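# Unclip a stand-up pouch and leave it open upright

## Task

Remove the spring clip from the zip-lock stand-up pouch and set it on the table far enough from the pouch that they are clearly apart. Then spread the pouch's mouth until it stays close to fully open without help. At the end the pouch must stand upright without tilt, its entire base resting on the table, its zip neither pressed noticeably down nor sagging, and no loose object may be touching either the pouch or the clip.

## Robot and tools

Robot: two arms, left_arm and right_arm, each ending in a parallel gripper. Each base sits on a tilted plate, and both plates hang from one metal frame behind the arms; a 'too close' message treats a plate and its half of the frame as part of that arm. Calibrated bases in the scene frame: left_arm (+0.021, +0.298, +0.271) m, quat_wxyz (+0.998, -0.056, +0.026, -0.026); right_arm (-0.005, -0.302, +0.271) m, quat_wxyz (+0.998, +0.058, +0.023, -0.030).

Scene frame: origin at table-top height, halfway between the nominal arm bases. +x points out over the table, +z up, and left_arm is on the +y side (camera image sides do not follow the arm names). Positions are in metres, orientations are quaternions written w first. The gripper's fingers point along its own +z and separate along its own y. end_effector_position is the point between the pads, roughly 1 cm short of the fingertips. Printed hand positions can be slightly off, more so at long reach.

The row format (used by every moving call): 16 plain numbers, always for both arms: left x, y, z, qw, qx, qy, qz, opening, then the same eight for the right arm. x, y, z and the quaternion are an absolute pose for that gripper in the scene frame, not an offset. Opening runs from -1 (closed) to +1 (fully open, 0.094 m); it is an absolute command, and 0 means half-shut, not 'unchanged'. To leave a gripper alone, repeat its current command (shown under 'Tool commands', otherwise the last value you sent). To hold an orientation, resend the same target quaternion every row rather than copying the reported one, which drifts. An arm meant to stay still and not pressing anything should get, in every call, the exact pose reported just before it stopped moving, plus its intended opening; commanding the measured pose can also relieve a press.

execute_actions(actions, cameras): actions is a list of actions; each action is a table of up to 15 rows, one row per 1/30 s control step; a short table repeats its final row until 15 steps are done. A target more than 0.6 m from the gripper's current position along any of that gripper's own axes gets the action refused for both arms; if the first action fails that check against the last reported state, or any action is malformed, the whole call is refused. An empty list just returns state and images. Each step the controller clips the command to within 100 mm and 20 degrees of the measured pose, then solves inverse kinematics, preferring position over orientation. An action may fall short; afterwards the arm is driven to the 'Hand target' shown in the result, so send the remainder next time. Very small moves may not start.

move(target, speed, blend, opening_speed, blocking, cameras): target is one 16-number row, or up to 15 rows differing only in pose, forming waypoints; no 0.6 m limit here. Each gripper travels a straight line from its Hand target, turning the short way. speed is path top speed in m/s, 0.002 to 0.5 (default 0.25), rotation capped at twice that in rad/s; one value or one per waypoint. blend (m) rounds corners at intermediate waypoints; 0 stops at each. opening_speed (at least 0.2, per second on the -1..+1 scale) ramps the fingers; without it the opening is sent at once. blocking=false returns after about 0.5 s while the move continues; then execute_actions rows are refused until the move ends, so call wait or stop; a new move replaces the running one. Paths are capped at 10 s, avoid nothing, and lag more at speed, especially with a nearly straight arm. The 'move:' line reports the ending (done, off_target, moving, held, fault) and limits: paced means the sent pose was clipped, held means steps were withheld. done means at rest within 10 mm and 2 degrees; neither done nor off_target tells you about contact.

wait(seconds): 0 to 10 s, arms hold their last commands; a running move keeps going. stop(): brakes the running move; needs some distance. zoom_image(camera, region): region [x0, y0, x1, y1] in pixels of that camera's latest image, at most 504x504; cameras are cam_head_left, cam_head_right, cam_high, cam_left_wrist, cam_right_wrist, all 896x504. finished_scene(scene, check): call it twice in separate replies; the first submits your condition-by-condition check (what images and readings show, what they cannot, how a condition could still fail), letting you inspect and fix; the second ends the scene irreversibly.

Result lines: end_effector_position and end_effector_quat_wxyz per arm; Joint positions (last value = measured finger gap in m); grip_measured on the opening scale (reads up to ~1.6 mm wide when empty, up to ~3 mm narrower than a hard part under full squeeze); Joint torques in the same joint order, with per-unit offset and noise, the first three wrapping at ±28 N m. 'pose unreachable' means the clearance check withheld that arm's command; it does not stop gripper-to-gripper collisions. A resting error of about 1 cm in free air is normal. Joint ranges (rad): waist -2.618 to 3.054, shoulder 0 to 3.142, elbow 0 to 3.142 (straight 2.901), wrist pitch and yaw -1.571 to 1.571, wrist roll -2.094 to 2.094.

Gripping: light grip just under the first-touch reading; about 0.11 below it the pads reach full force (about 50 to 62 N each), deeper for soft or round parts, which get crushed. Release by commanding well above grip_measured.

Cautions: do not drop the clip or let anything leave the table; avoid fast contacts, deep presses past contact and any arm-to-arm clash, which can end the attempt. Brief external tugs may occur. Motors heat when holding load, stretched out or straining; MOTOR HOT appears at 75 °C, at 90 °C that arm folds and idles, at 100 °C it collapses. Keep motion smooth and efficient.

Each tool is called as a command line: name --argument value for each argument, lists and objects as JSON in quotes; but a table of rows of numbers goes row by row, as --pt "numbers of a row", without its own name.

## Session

execute_actions --actions '[]'

Scene clock: 0.00 s.
left_arm: end_effector_position=(+0.6061, +0.2954, +0.0972) grip_measured=+1.000 end_effector_quat_wxyz=(+0.636, -0.293, +0.710, -0.078) | right_arm: end_effector_position=(+0.4022, -0.4491, +0.3829) grip_measured=+1.000 end_effector_quat_wxyz=(+0.159, +0.748, +0.624, -0.160)
Joint positions: left_arm=[-0.031 3.115 1.59 1.423 -0.364 -0.457 0.094] | right_arm=[-0.032 2.077 1.901 -1.339 0.567 1.654 0.094]
Joint velocities: left_arm=[0.002 0.002 -0.012 -0.022 -0.037 -0.081 0] | right_arm=[-0.002 -0.002 -0.012 -0.007 0.022 -0.022 0]
Joint torques (N m): no reading
Motor temperatures (°C): left_arm=[26 36 34 30 25 26 28] | right_arm=[26 40 35 29 24 24 23]
Heat: left arm: 36 °C; right arm: 40 °C.
Hand target: left_arm +0.6097, +0.2939, +0.1037; +0.641, -0.291, +0.706, -0.080 | right_arm +0.4023, -0.4510, +0.3898; +0.168, +0.747, +0.623, -0.161
Tool commands: left_gripper/opening=+1.0 right_gripper/opening=+1.0

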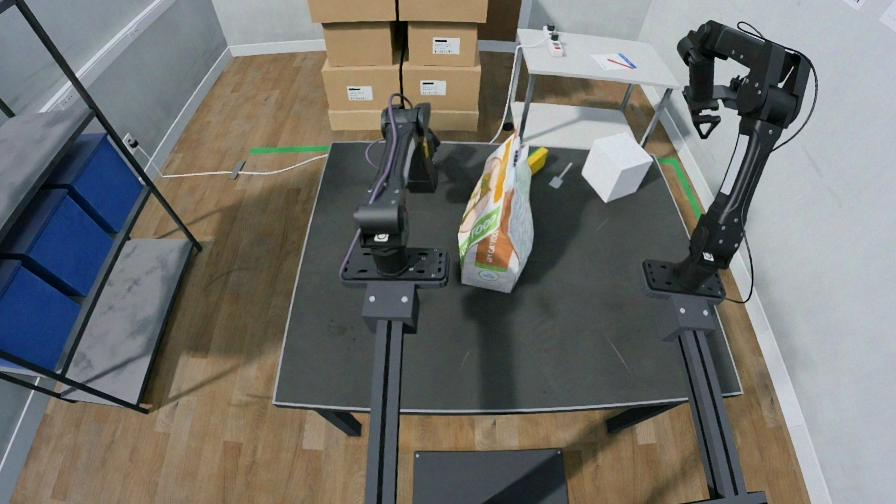

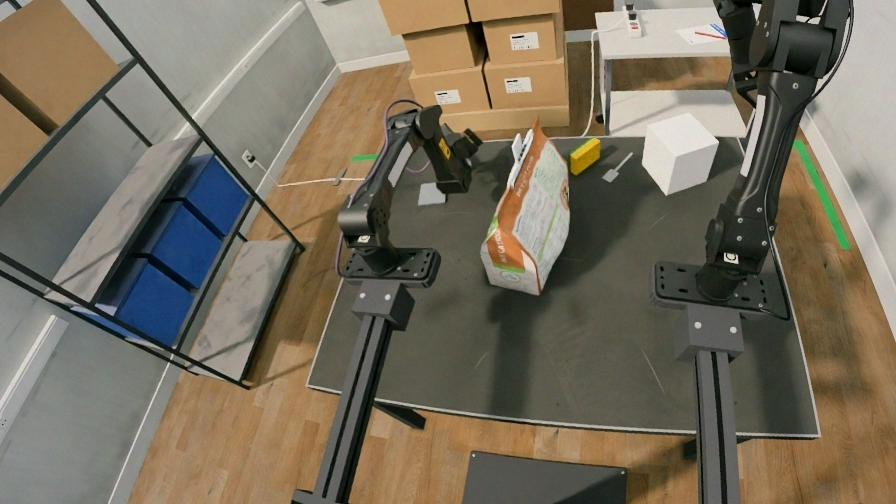

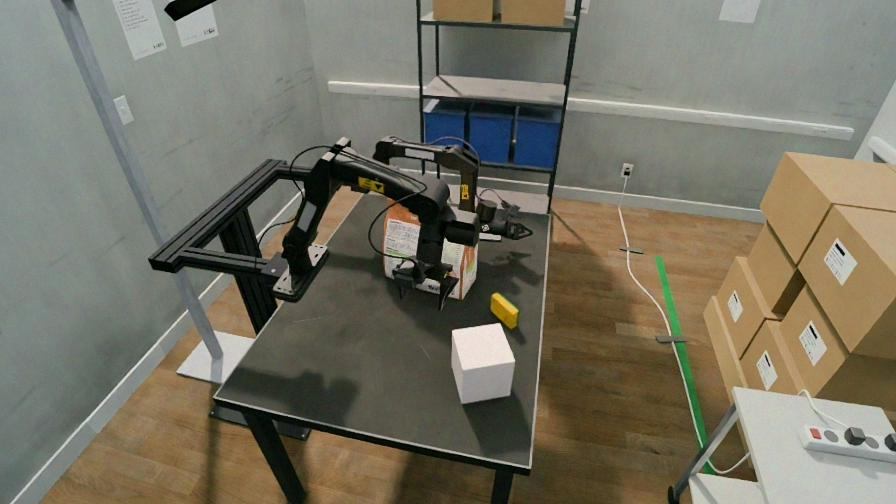

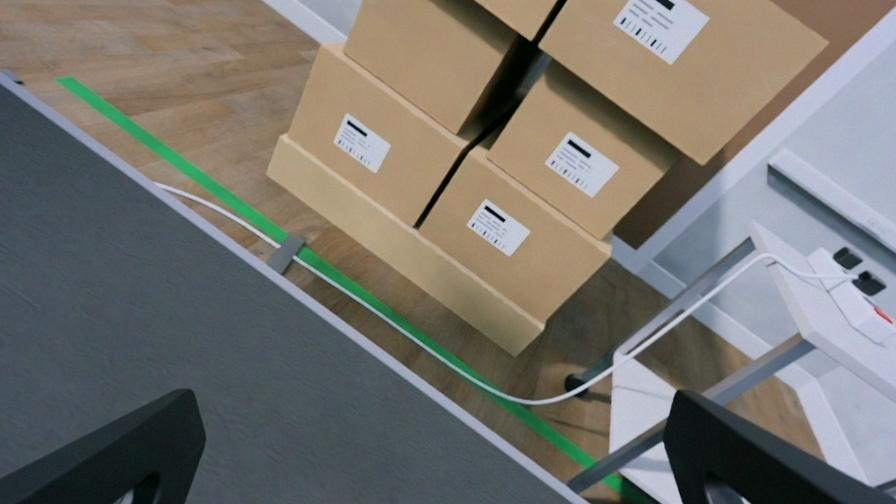

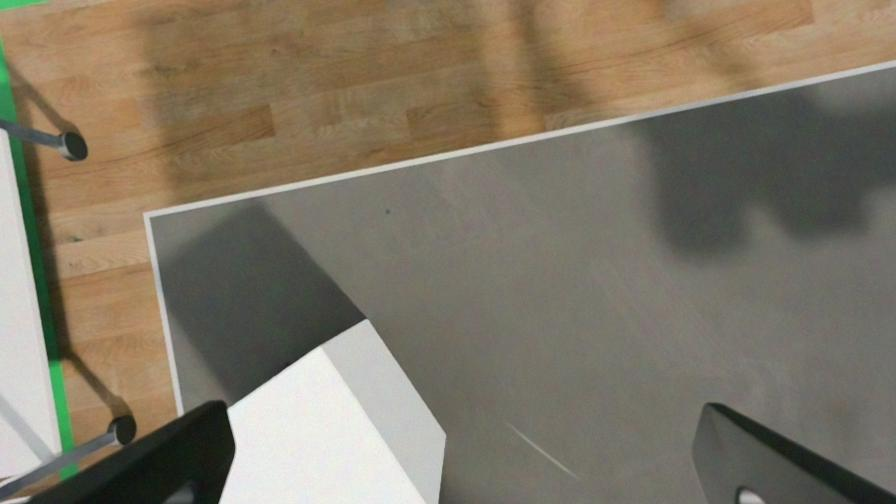

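zoom_image --camera "cam_head_left" --region '[430, 110, 650, 300]'

zoom_image --camera "cam_head_right" --region '[440, 100, 660, 300]'

zoom_image --camera "cam_high" --region '[350, 150, 550, 330]'

Scaled by 2.291 from the camera's 896x504 image, which has a finer 1280x720 frame.

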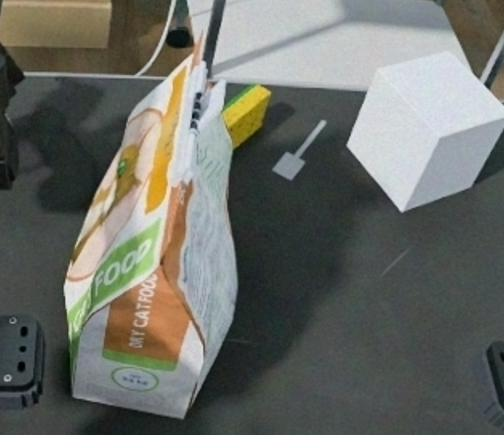

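Scaled by 2.291 from the camera's 896x504 image, which has a finer 1280x720 frame.

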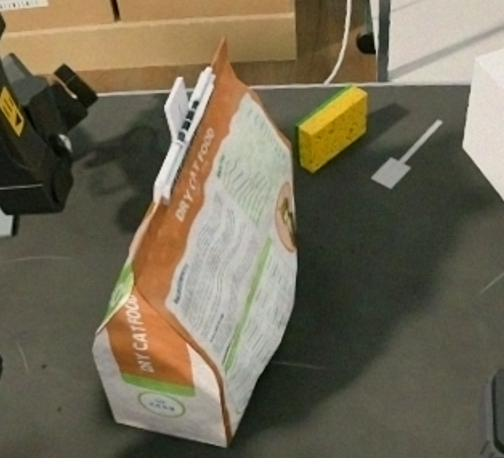

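Scaled by 2.520 from the camera's 896x504 image, which has a finer 1280x720 frame.

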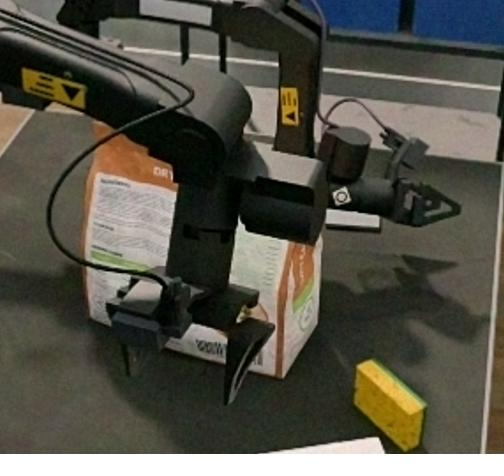

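move --pt "0.5 0.40 0.22 0.66 -0.05 0.70 -0.15 1 0.36 -0.35 0.47 0.19 0.42 0.87 -0.1 1" --pt "0.3521 0.4797 0.2436 0.673 0.168 0.683 -0.230 1 0.28 -0.15 0.50 0.22 0.034 0.975 0 1" --speed 0.2 --blend 0.05

Scene clock: 5.63 s.
left_arm: end_effector_position=(+0.3541, +0.4773, +0.2389) grip_measured=+1.000 end_effector_quat_wxyz=(+0.668, +0.150, +0.689, -0.239) | right_arm: end_effector_position=(+0.2761, -0.1516, +0.4923) grip_measured=+1.000 end_effector_quat_wxyz=(+0.216, +0.037, +0.976, -0.008)
Joint positions: left_arm=[1.034 2.537 0.819 1.568 1.538 0.144 0.094] | right_arm=[0.868 1.542 1.525 -1.308 0.44 0.803 0.094]
Joint velocities: left_arm=[-0.017 -0.002 0.002 0.022 -0.022 -0.007 0] | right_arm=[-0.007 0.002 -0.002 -0.022 0.037 -0.11 0]
Joint torques (N m): left_arm=[-0.09 -10.95 1.83 1.67 0.33 0.07] | right_arm=[0.95 -7.46 8.28 0.73 0.14 -0.03]
Motor temperatures (°C): left_arm=[26 38 34 32 25 26 28] | right_arm=[26 43 35 29 24 24 23]
Heat: left arm: 38 °C; right arm: 43 °C.
Hand target: left_arm +0.3552, +0.4795, +0.2455; +0.673, +0.168, +0.683, -0.231 | right_arm +0.2748, -0.1517, +0.5004; +0.222, +0.034, +0.974, -0.001
Off the commanded pose: left_arm 0.006 m, 2 deg | right_arm 0.009 m, 1 deg.
joint sent to its limit (left arm) — joint 4 (wrist pitch), upper limit. The joint targets are off in position, not in orientation.
move: done

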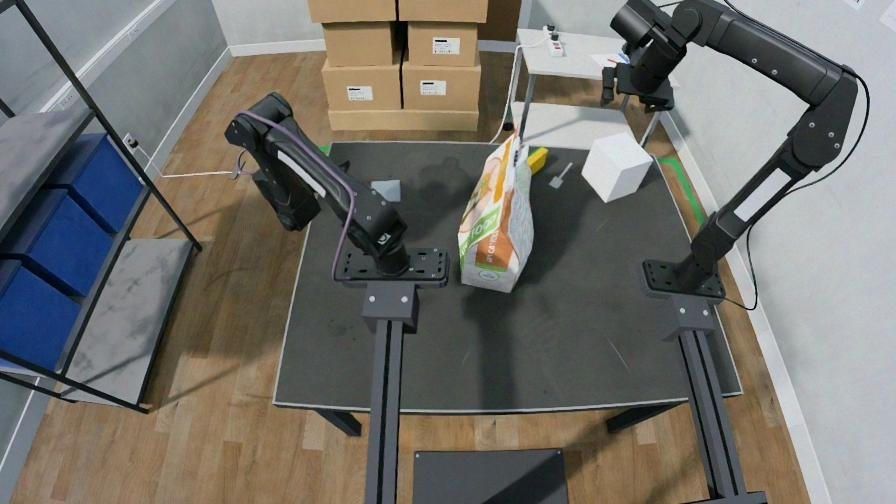

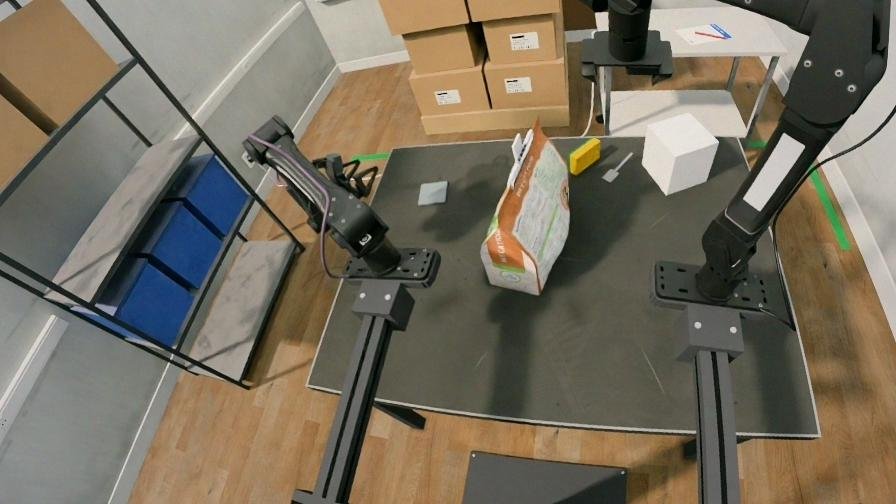

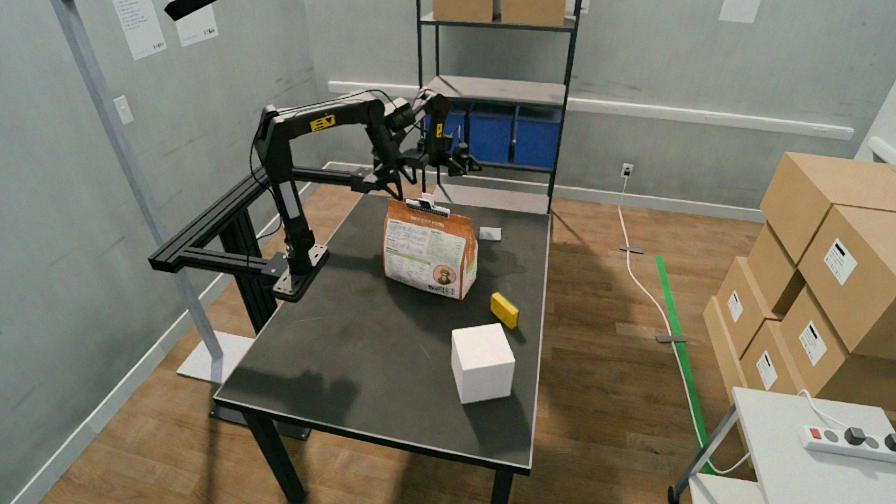

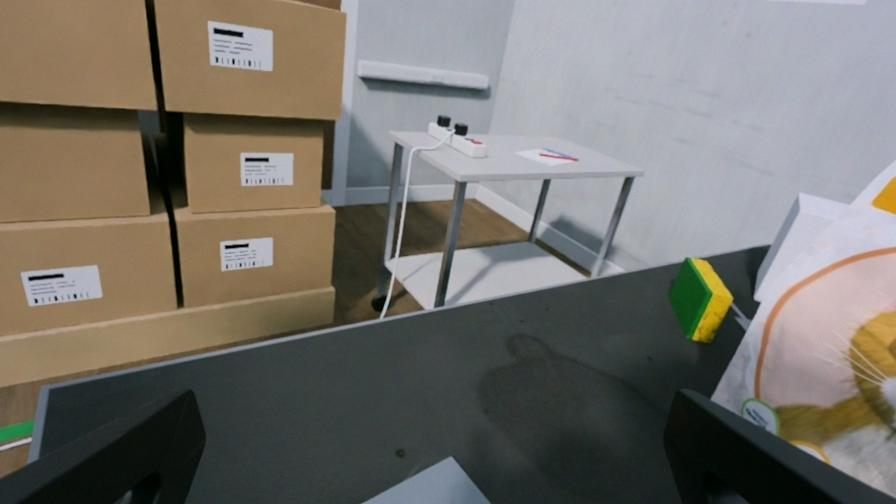

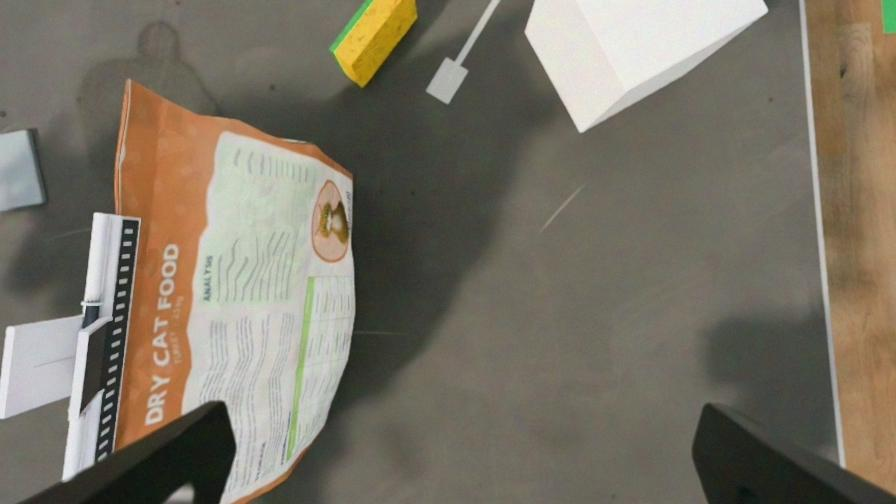

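move --target '[0.3521,0.4797,0.2436,0.673,0.168,0.683,-0.230,1,0.26,0.0,0.50,0.22,0.034,0.975,0,1]' --speed 0.15

Scene clock: 8.53 s.
left_arm: end_effector_position=(+0.3534, +0.4761, +0.2393) grip_measured=+1.000 end_effector_quat_wxyz=(+0.669, +0.157, +0.686, -0.237) | right_arm: end_effector_position=(+0.2540, -0.0002, +0.4976) grip_measured=+1.000 end_effector_quat_wxyz=(+0.212, +0.032, +0.977, +0.008)
Joint positions: left_arm=[1.034 2.537 0.819 1.569 1.546 0.158 0.094] | right_arm=[1.173 2.016 2.062 -1.495 0.469 1.124 0.094]
Joint velocities: left_arm=[0.007 0.002 0.007 -0.066 -0.066 0.007 0] | right_arm=[-0.012 -0.007 -0.012 -0.037 -0.022 -0.066 0]
Joint torques (N m): left_arm=[0.54 -10.41 1.58 1.61 0.33 0.07] | right_arm=[0.92 -9.46 8.53 0.49 0.43 0.07]
Motor temperatures (°C): left_arm=[26 38 34 32 25 26 28] | right_arm=[26 43 35 29 24 24 23]
Heat: left arm: 38 °C; right arm: 43 °C.
Hand target: left_arm +0.3521, +0.4797, +0.2435; +0.673, +0.168, +0.683, -0.230 | right_arm +0.2573, -0.0001, +0.4994; +0.221, +0.034, +0.975, +0.001
Off the commanded pose: left_arm 0.006 m, 2 deg | right_arm 0.006 m, 1 deg.
move: done

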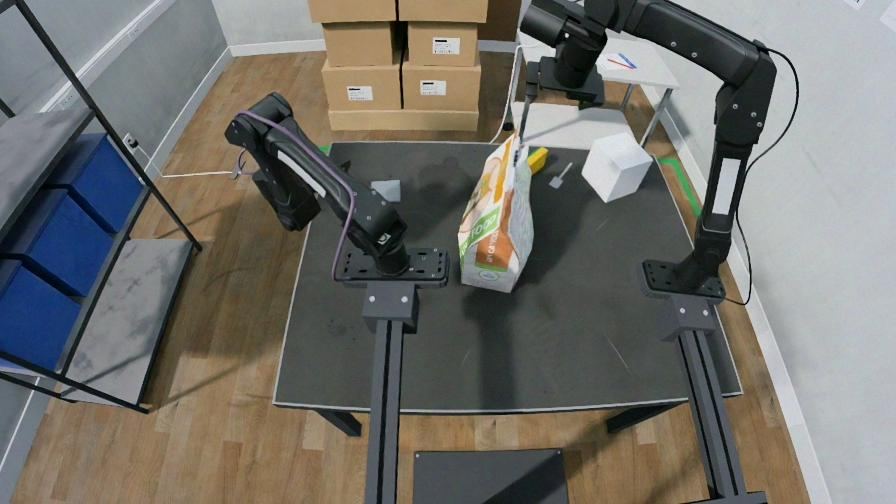

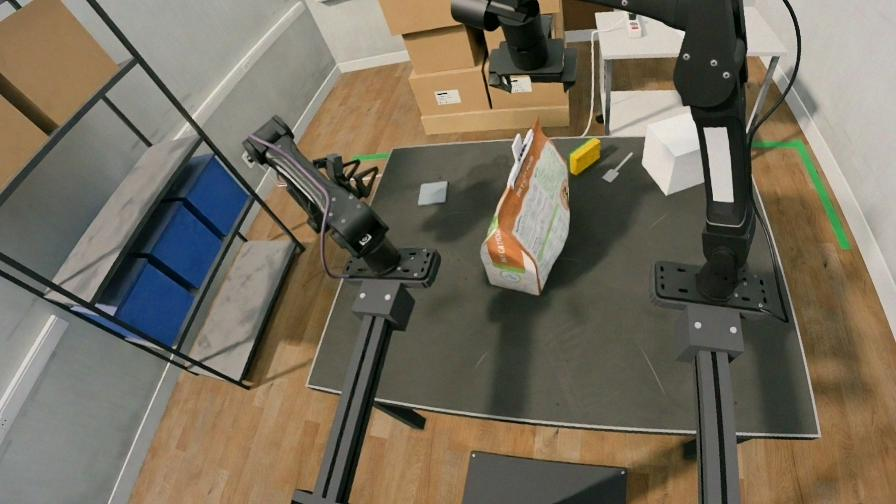

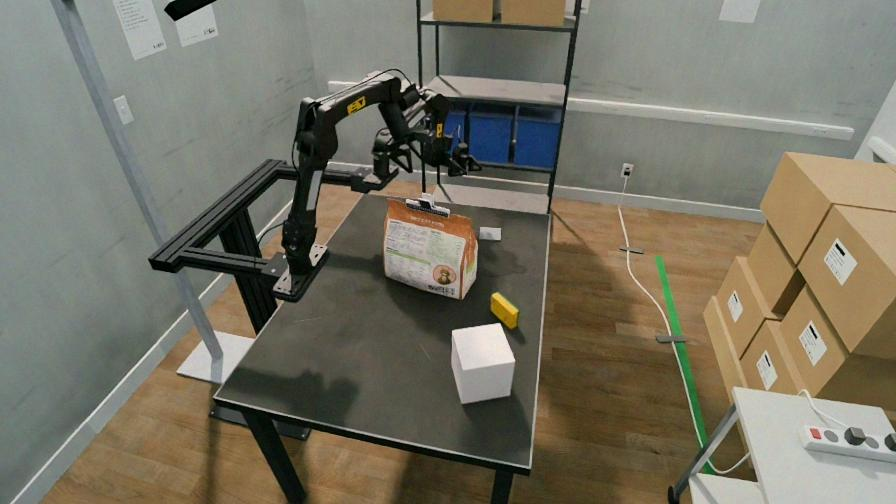

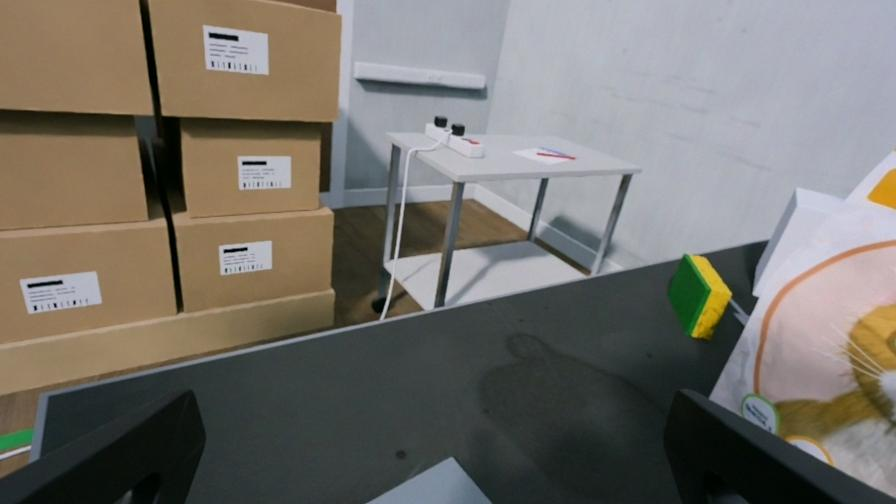

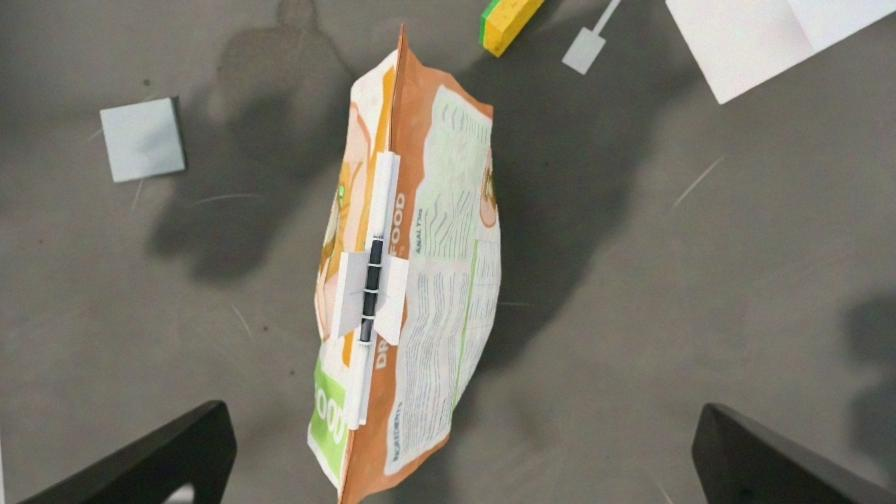

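zoom_image --camera "cam_high" --region '[370, 170, 490, 240]'

zoom_image --camera "cam_right_wrist" --region '[300, 130, 460, 450]'

zoom_image --camera "cam_head_right" --region '[470, 110, 590, 310]'

Scaled by 4.200 from the camera's 896x504 image, which has a finer 1280x720 frame.

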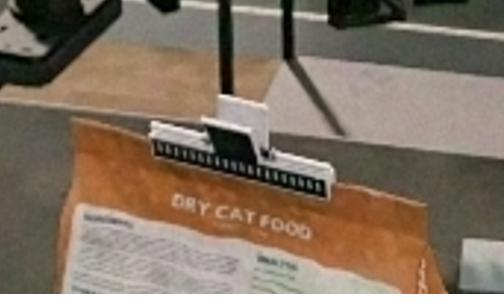

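Scaled by 1.575 from the camera's 896x504 image, which has a finer 1280x720 frame.

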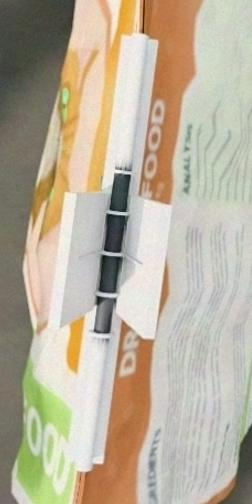

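Scaled by 2.520 from the camera's 896x504 image, which has a finer 1280x720 frame.

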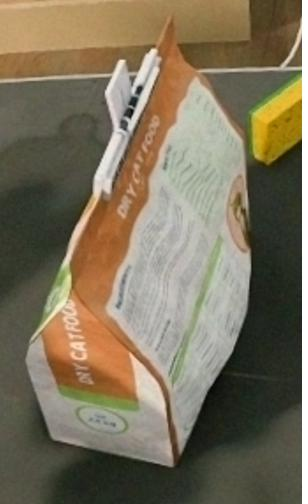

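move --target '[0.3521,0.4797,0.2436,0.673,0.168,0.683,-0.230,1,0.265,0.043,0.45,0.12,0.077,0.99,0,0.5]' --speed 0.12

Scene clock: 11.30 s.
left_arm: end_effector_position=(+0.3533, +0.4761, +0.2393) grip_measured=+1.000 end_effector_quat_wxyz=(+0.670, +0.157, +0.686, -0.237) | right_arm: end_effector_position=(+0.2628, +0.0424, +0.4518) grip_measured=+0.502 end_effector_quat_wxyz=(+0.126, +0.073, +0.989, +0.010)
Joint positions: left_arm=[1.034 2.537 0.819 1.569 1.546 0.159 0.094] | right_arm=[1.131 2.275 2.316 -1.566 0.315 1.196 0.071]
Joint velocities: left_arm=[-0.002 -0.007 -0.012 -0.022 0.007 0.007 0] | right_arm=[-0.022 0.012 -0.012 -0.051 0.022 0.022 0.001]
Joint torques (N m): left_arm=[0.53 -10.44 1.58 1.6 0.32 0.06] | right_arm=[0.64 -11.56 8.36 0.35 0.1 0.08]
Motor temperatures (°C): left_arm=[26 38 34 32 25 26 28] | right_arm=[26 43 35 29 24 24 23]
Heat: left arm: 38 °C; right arm: 43 °C.
Hand target: left_arm +0.3522, +0.4797, +0.2435; +0.673, +0.168, +0.683, -0.230 | right_arm +0.2642, +0.0427, +0.4495; +0.123, +0.076, +0.989, +0.006
Off the commanded pose: left_arm 0.006 m, 2 deg | right_arm 0.003 m, 1 deg.
joint sent to its limit (right arm) — joint 4 (wrist pitch), lower limit. The joint targets still meet the commanded pose.
move: done

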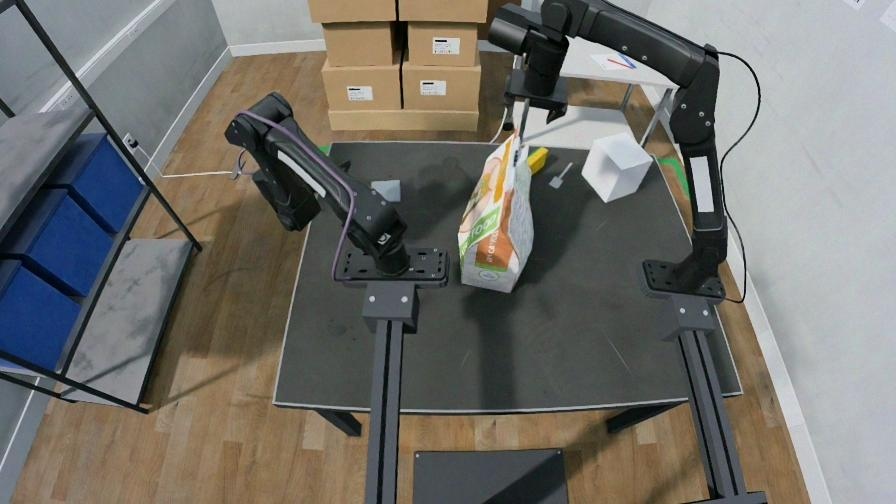

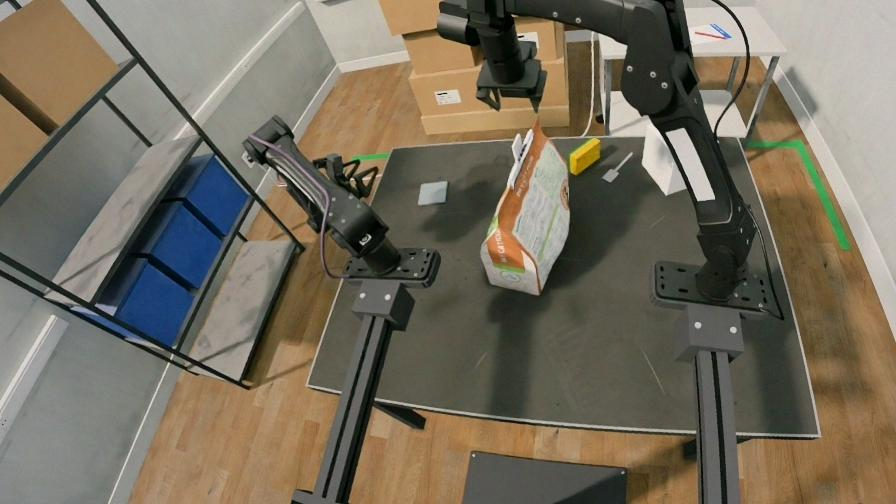

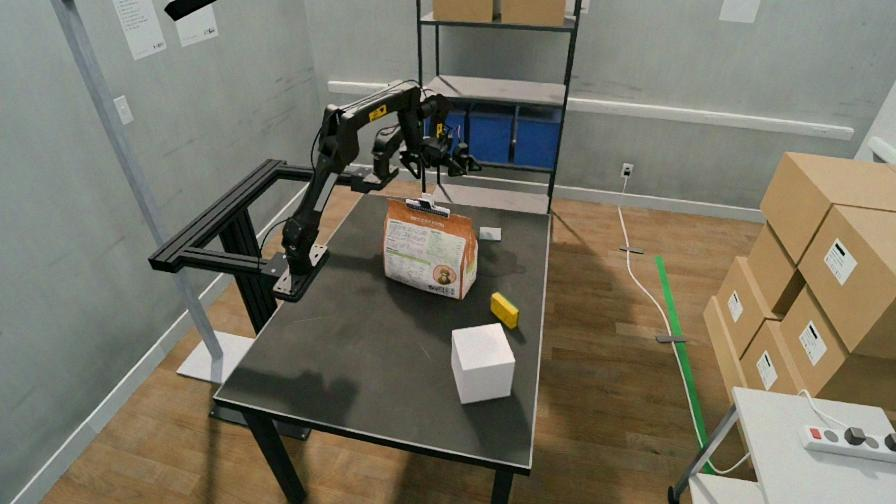

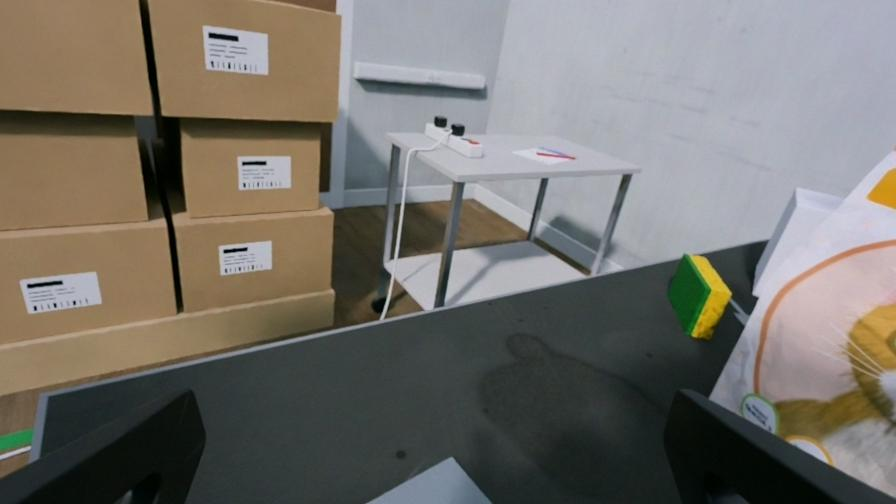

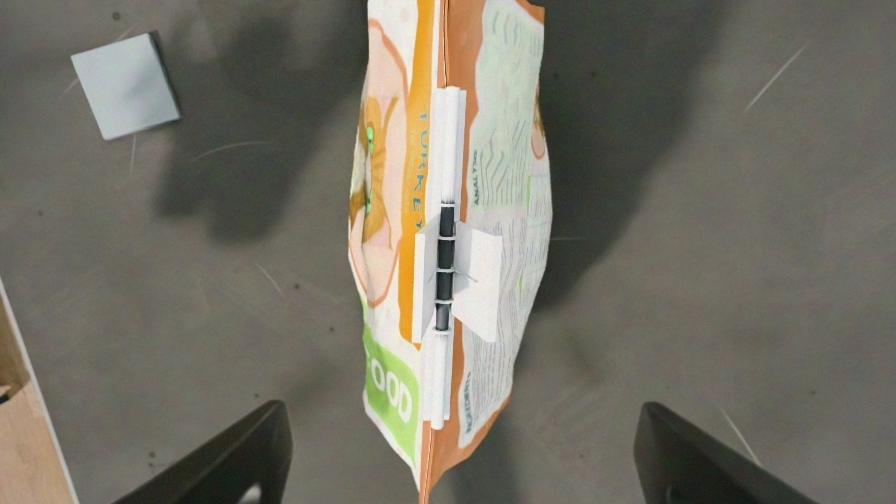

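move --target '[0.3521,0.4797,0.2436,0.673,0.168,0.683,-0.230,1,0.272,0.043,0.405,0.05,0.085,0.995,0,0.3]' --speed 0.06

Scene clock: 13.47 s.
left_arm: end_effector_position=(+0.3533, +0.4761, +0.2393) grip_measured=+1.000 end_effector_quat_wxyz=(+0.670, +0.157, +0.686, -0.237) | right_arm: end_effector_position=(+0.2720, +0.0417, +0.4165) grip_measured=+0.302 end_effector_quat_wxyz=(+0.057, +0.088, +0.994, +0.009)
Joint positions: left_arm=[1.034 2.537 0.819 1.569 1.546 0.159 0.094] | right_arm=[1.057 2.338 2.308 -1.546 0.192 1.167 0.061]
Joint velocities: left_arm=[-0.002 -0.007 -0.012 -0.037 -0.007 -0.066 0] | right_arm=[0.007 -0.012 0.017 -0.022 -0.081 0.051 0]
Joint torques (N m): left_arm=[0.55 -10.4 1.58 1.6 0.32 0.05] | right_arm=[0.77 -11.84 5.67 0.46 0 -0.02]
Motor temperatures (°C): left_arm=[26 39 34 32 25 26 28] | right_arm=[26 44 36 29 24 24 23]
Heat: left arm: 39 °C; right arm: 44 °C.
Hand target: left_arm +0.3522, +0.4797, +0.2435; +0.673, +0.168, +0.683, -0.230 | right_arm +0.2720, +0.0430, +0.4050; +0.050, +0.085, +0.995, +0.000
Off the commanded pose: left_arm 0.006 m, 2 deg | right_arm 0.012 m, 1 deg.
move: off_target (right_arm)

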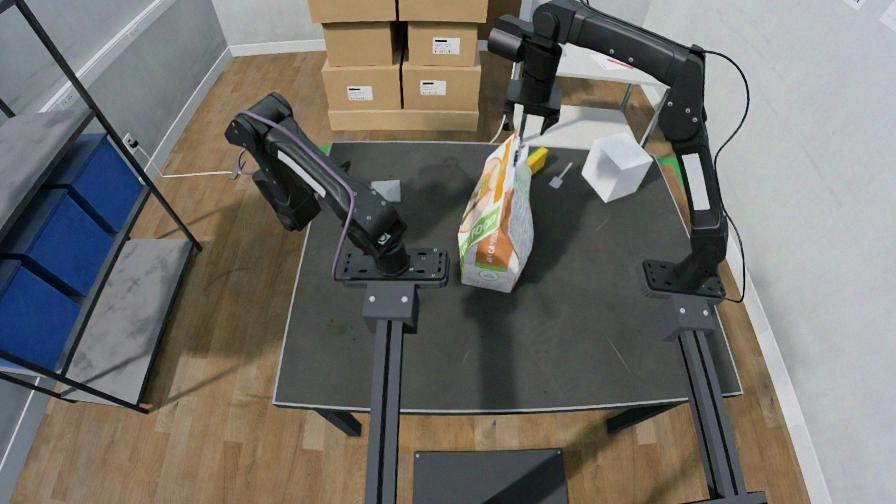

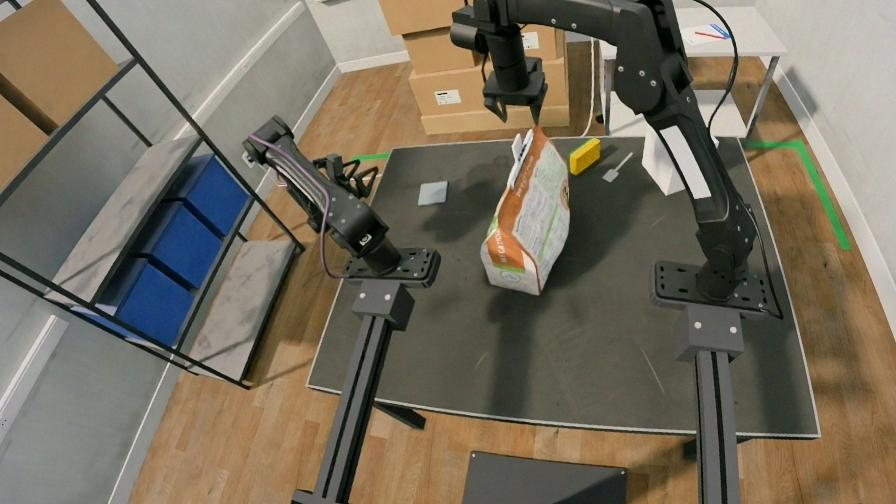

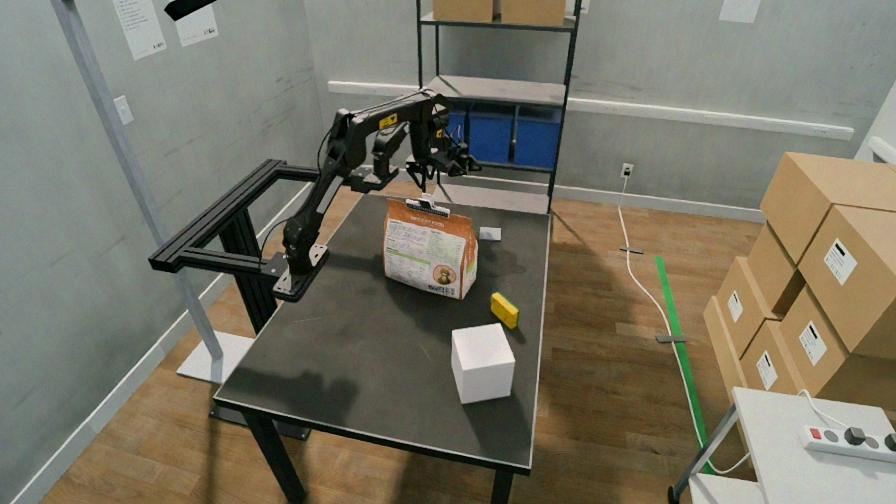

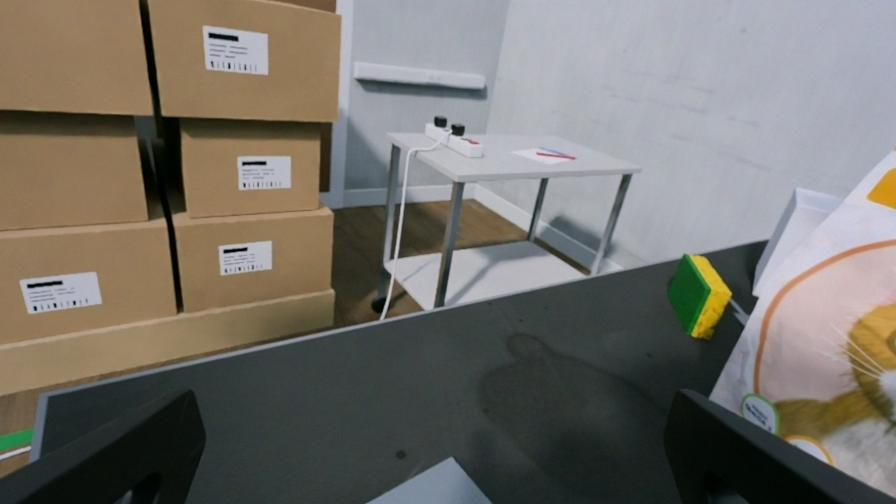

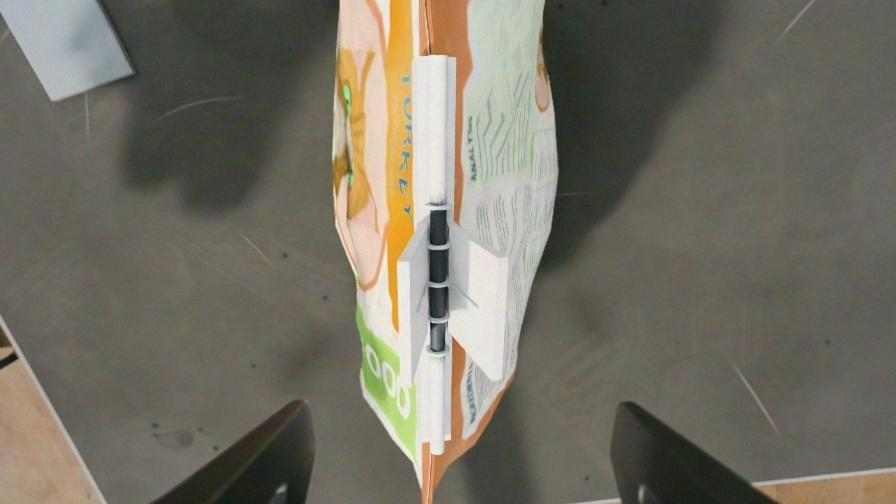

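move --target '[0.3521,0.4797,0.2436,0.673,0.168,0.683,-0.230,1,0.278,0.046,0.373,0.02,0.085,0.996,0,0.3]' --speed 0.04 --cameras '["cam_high","cam_right_wrist"]'

zoom_image --camera "cam_high" --region '[370, 130, 490, 240]'

Scene clock: 15.20 s.
left_arm: end_effector_position=(+0.3533, +0.4761, +0.2393) grip_measured=+1.000 end_effector_quat_wxyz=(+0.670, +0.157, +0.686, -0.237) | right_arm: end_effector_position=(+0.2782, +0.0454, +0.3852) grip_measured=+0.302 end_effector_quat_wxyz=(+0.028, +0.087, +0.996, +0.008)
Joint positions: left_arm=[1.034 2.537 0.819 1.569 1.546 0.159 0.094] | right_arm=[1.024 2.378 2.257 -1.479 0.141 1.137 0.061]
Joint velocities: left_arm=[-0.002 0.007 -0.012 0.007 -0.022 0.081 0] | right_arm=[-0.012 -0.007 0.002 0.037 -0.066 0.007 0]
Joint torques (N m): left_arm=[0.55 -10.41 1.58 1.61 0.32 0.05] | right_arm=[0.8 -12.25 5.74 0.41 -0.05 -0.03]
Motor temperatures (°C): left_arm=[26 39 34 32 25 26 28] | right_arm=[26 45 35 29 24 24 23]
Heat: left arm: 39 °C; right arm: 45 °C.
Hand target: left_arm +0.3522, +0.4797, +0.2435; +0.673, +0.168, +0.683, -0.230 | right_arm +0.2779, +0.0461, +0.3730; +0.020, +0.085, +0.996, +0.000
Off the commanded pose: left_arm 0.006 m, 2 deg | right_arm 0.012 m, 1 deg.
move: off_target (right_arm)
Images, in order (width x height): cam_high 896x504, cam_right_wrist 896x504.

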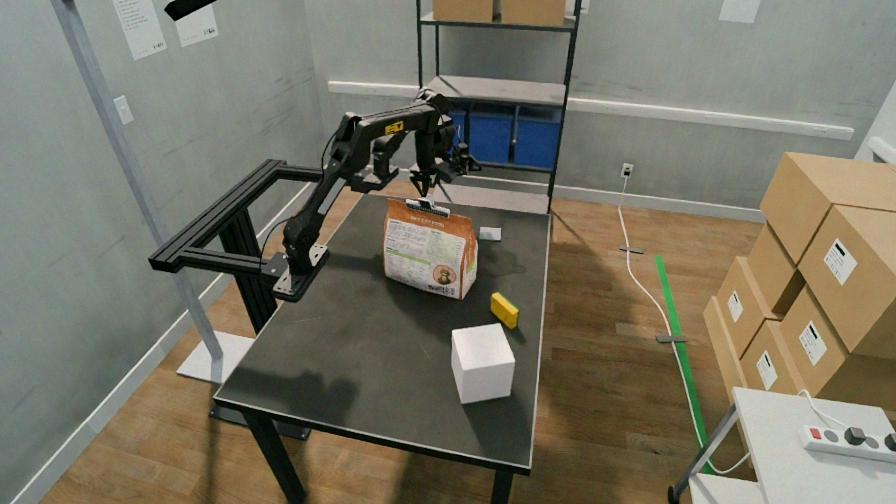

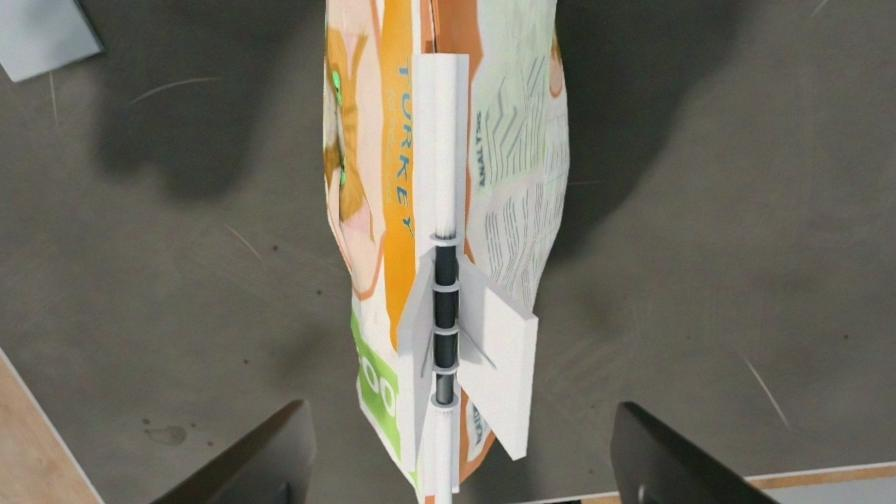

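Scaled by 4.200 from the camera's 896x504 image, which has a finer 1280x720 frame.

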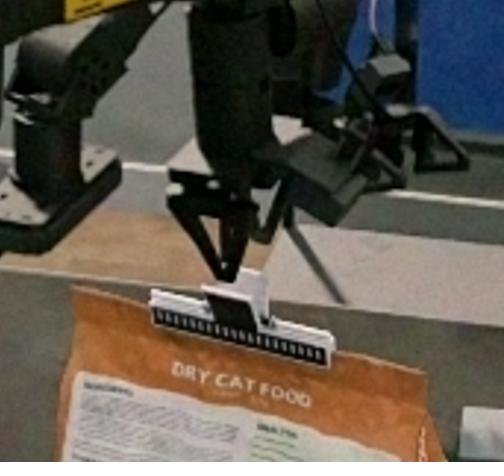

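move --target '[0.3521,0.4797,0.2436,0.673,0.168,0.683,-0.230,1,0.270,0.046,0.350,0.01,0.085,0.996,0,0.3]' --speed 0.04 --cameras '["cam_high","cam_right_wrist"]'

zoom_image --camera "cam_high" --region '[370, 130, 490, 240]'

Scene clock: 16.90 s.
left_arm: end_effector_position=(+0.3533, +0.4761, +0.2393) grip_measured=+1.000 end_effector_quat_wxyz=(+0.670, +0.157, +0.686, -0.237) | right_arm: end_effector_position=(+0.2706, +0.0456, +0.3519) grip_measured=+0.302 end_effector_quat_wxyz=(+0.012, +0.085, +0.996, -0.002)
Joint positions: left_arm=[1.034 2.537 0.819 1.569 1.546 0.159 0.094] | right_arm=[1.024 2.378 2.124 -1.38 0.124 1.136 0.061]
Joint velocities: left_arm=[-0.007 0.007 -0.017 0.037 0.007 0.066 0] | right_arm=[-0.017 0.002 -0.027 0.11 -0.037 -0.037 0]
Joint torques (N m): left_arm=[0.54 -10.41 1.59 1.6 0.32 0.05] | right_arm=[0.95 -14.28 5.74 0.32 -0.05 0.01]
Motor temperatures (°C): left_arm=[26 39 34 32 25 26 28] | right_arm=[26 46 35 29 24 24 23]
Heat: left arm: 39 °C; right arm: 46 °C.
Hand target: left_arm +0.3522, +0.4797, +0.2435; +0.673, +0.168, +0.683, -0.230 | right_arm +0.2702, +0.0461, +0.3501; +0.010, +0.085, +0.996, +0.000
Off the commanded pose: left_arm 0.006 m, 2 deg | right_arm 0.002 m, 0 deg.
move: done
Images, in order (width x height): cam_high 896x504, cam_right_wrist 896x504.

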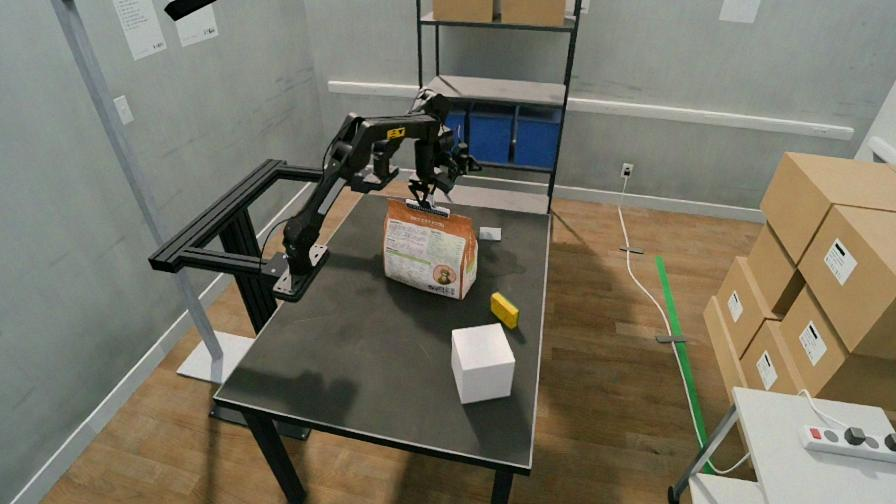

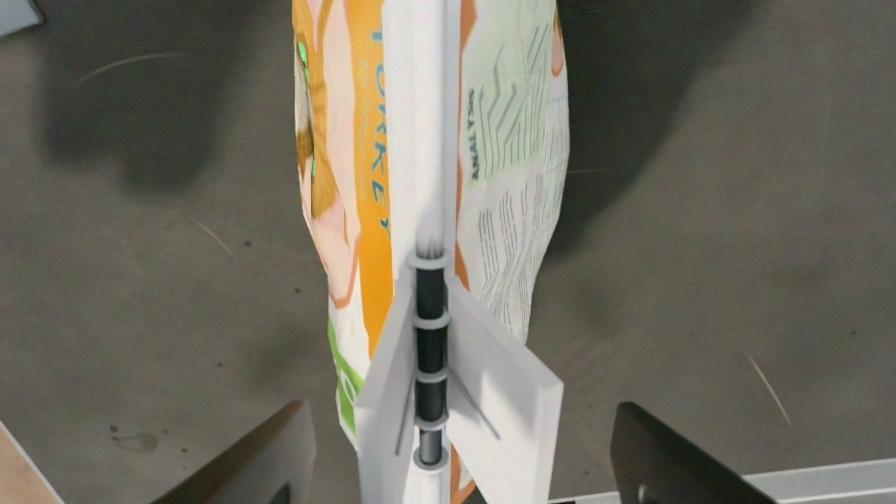

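Scaled by 4.200 from the camera's 896x504 image, which has a finer 1280x720 frame.

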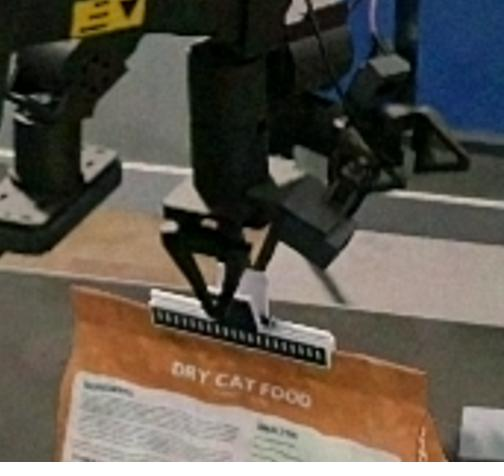

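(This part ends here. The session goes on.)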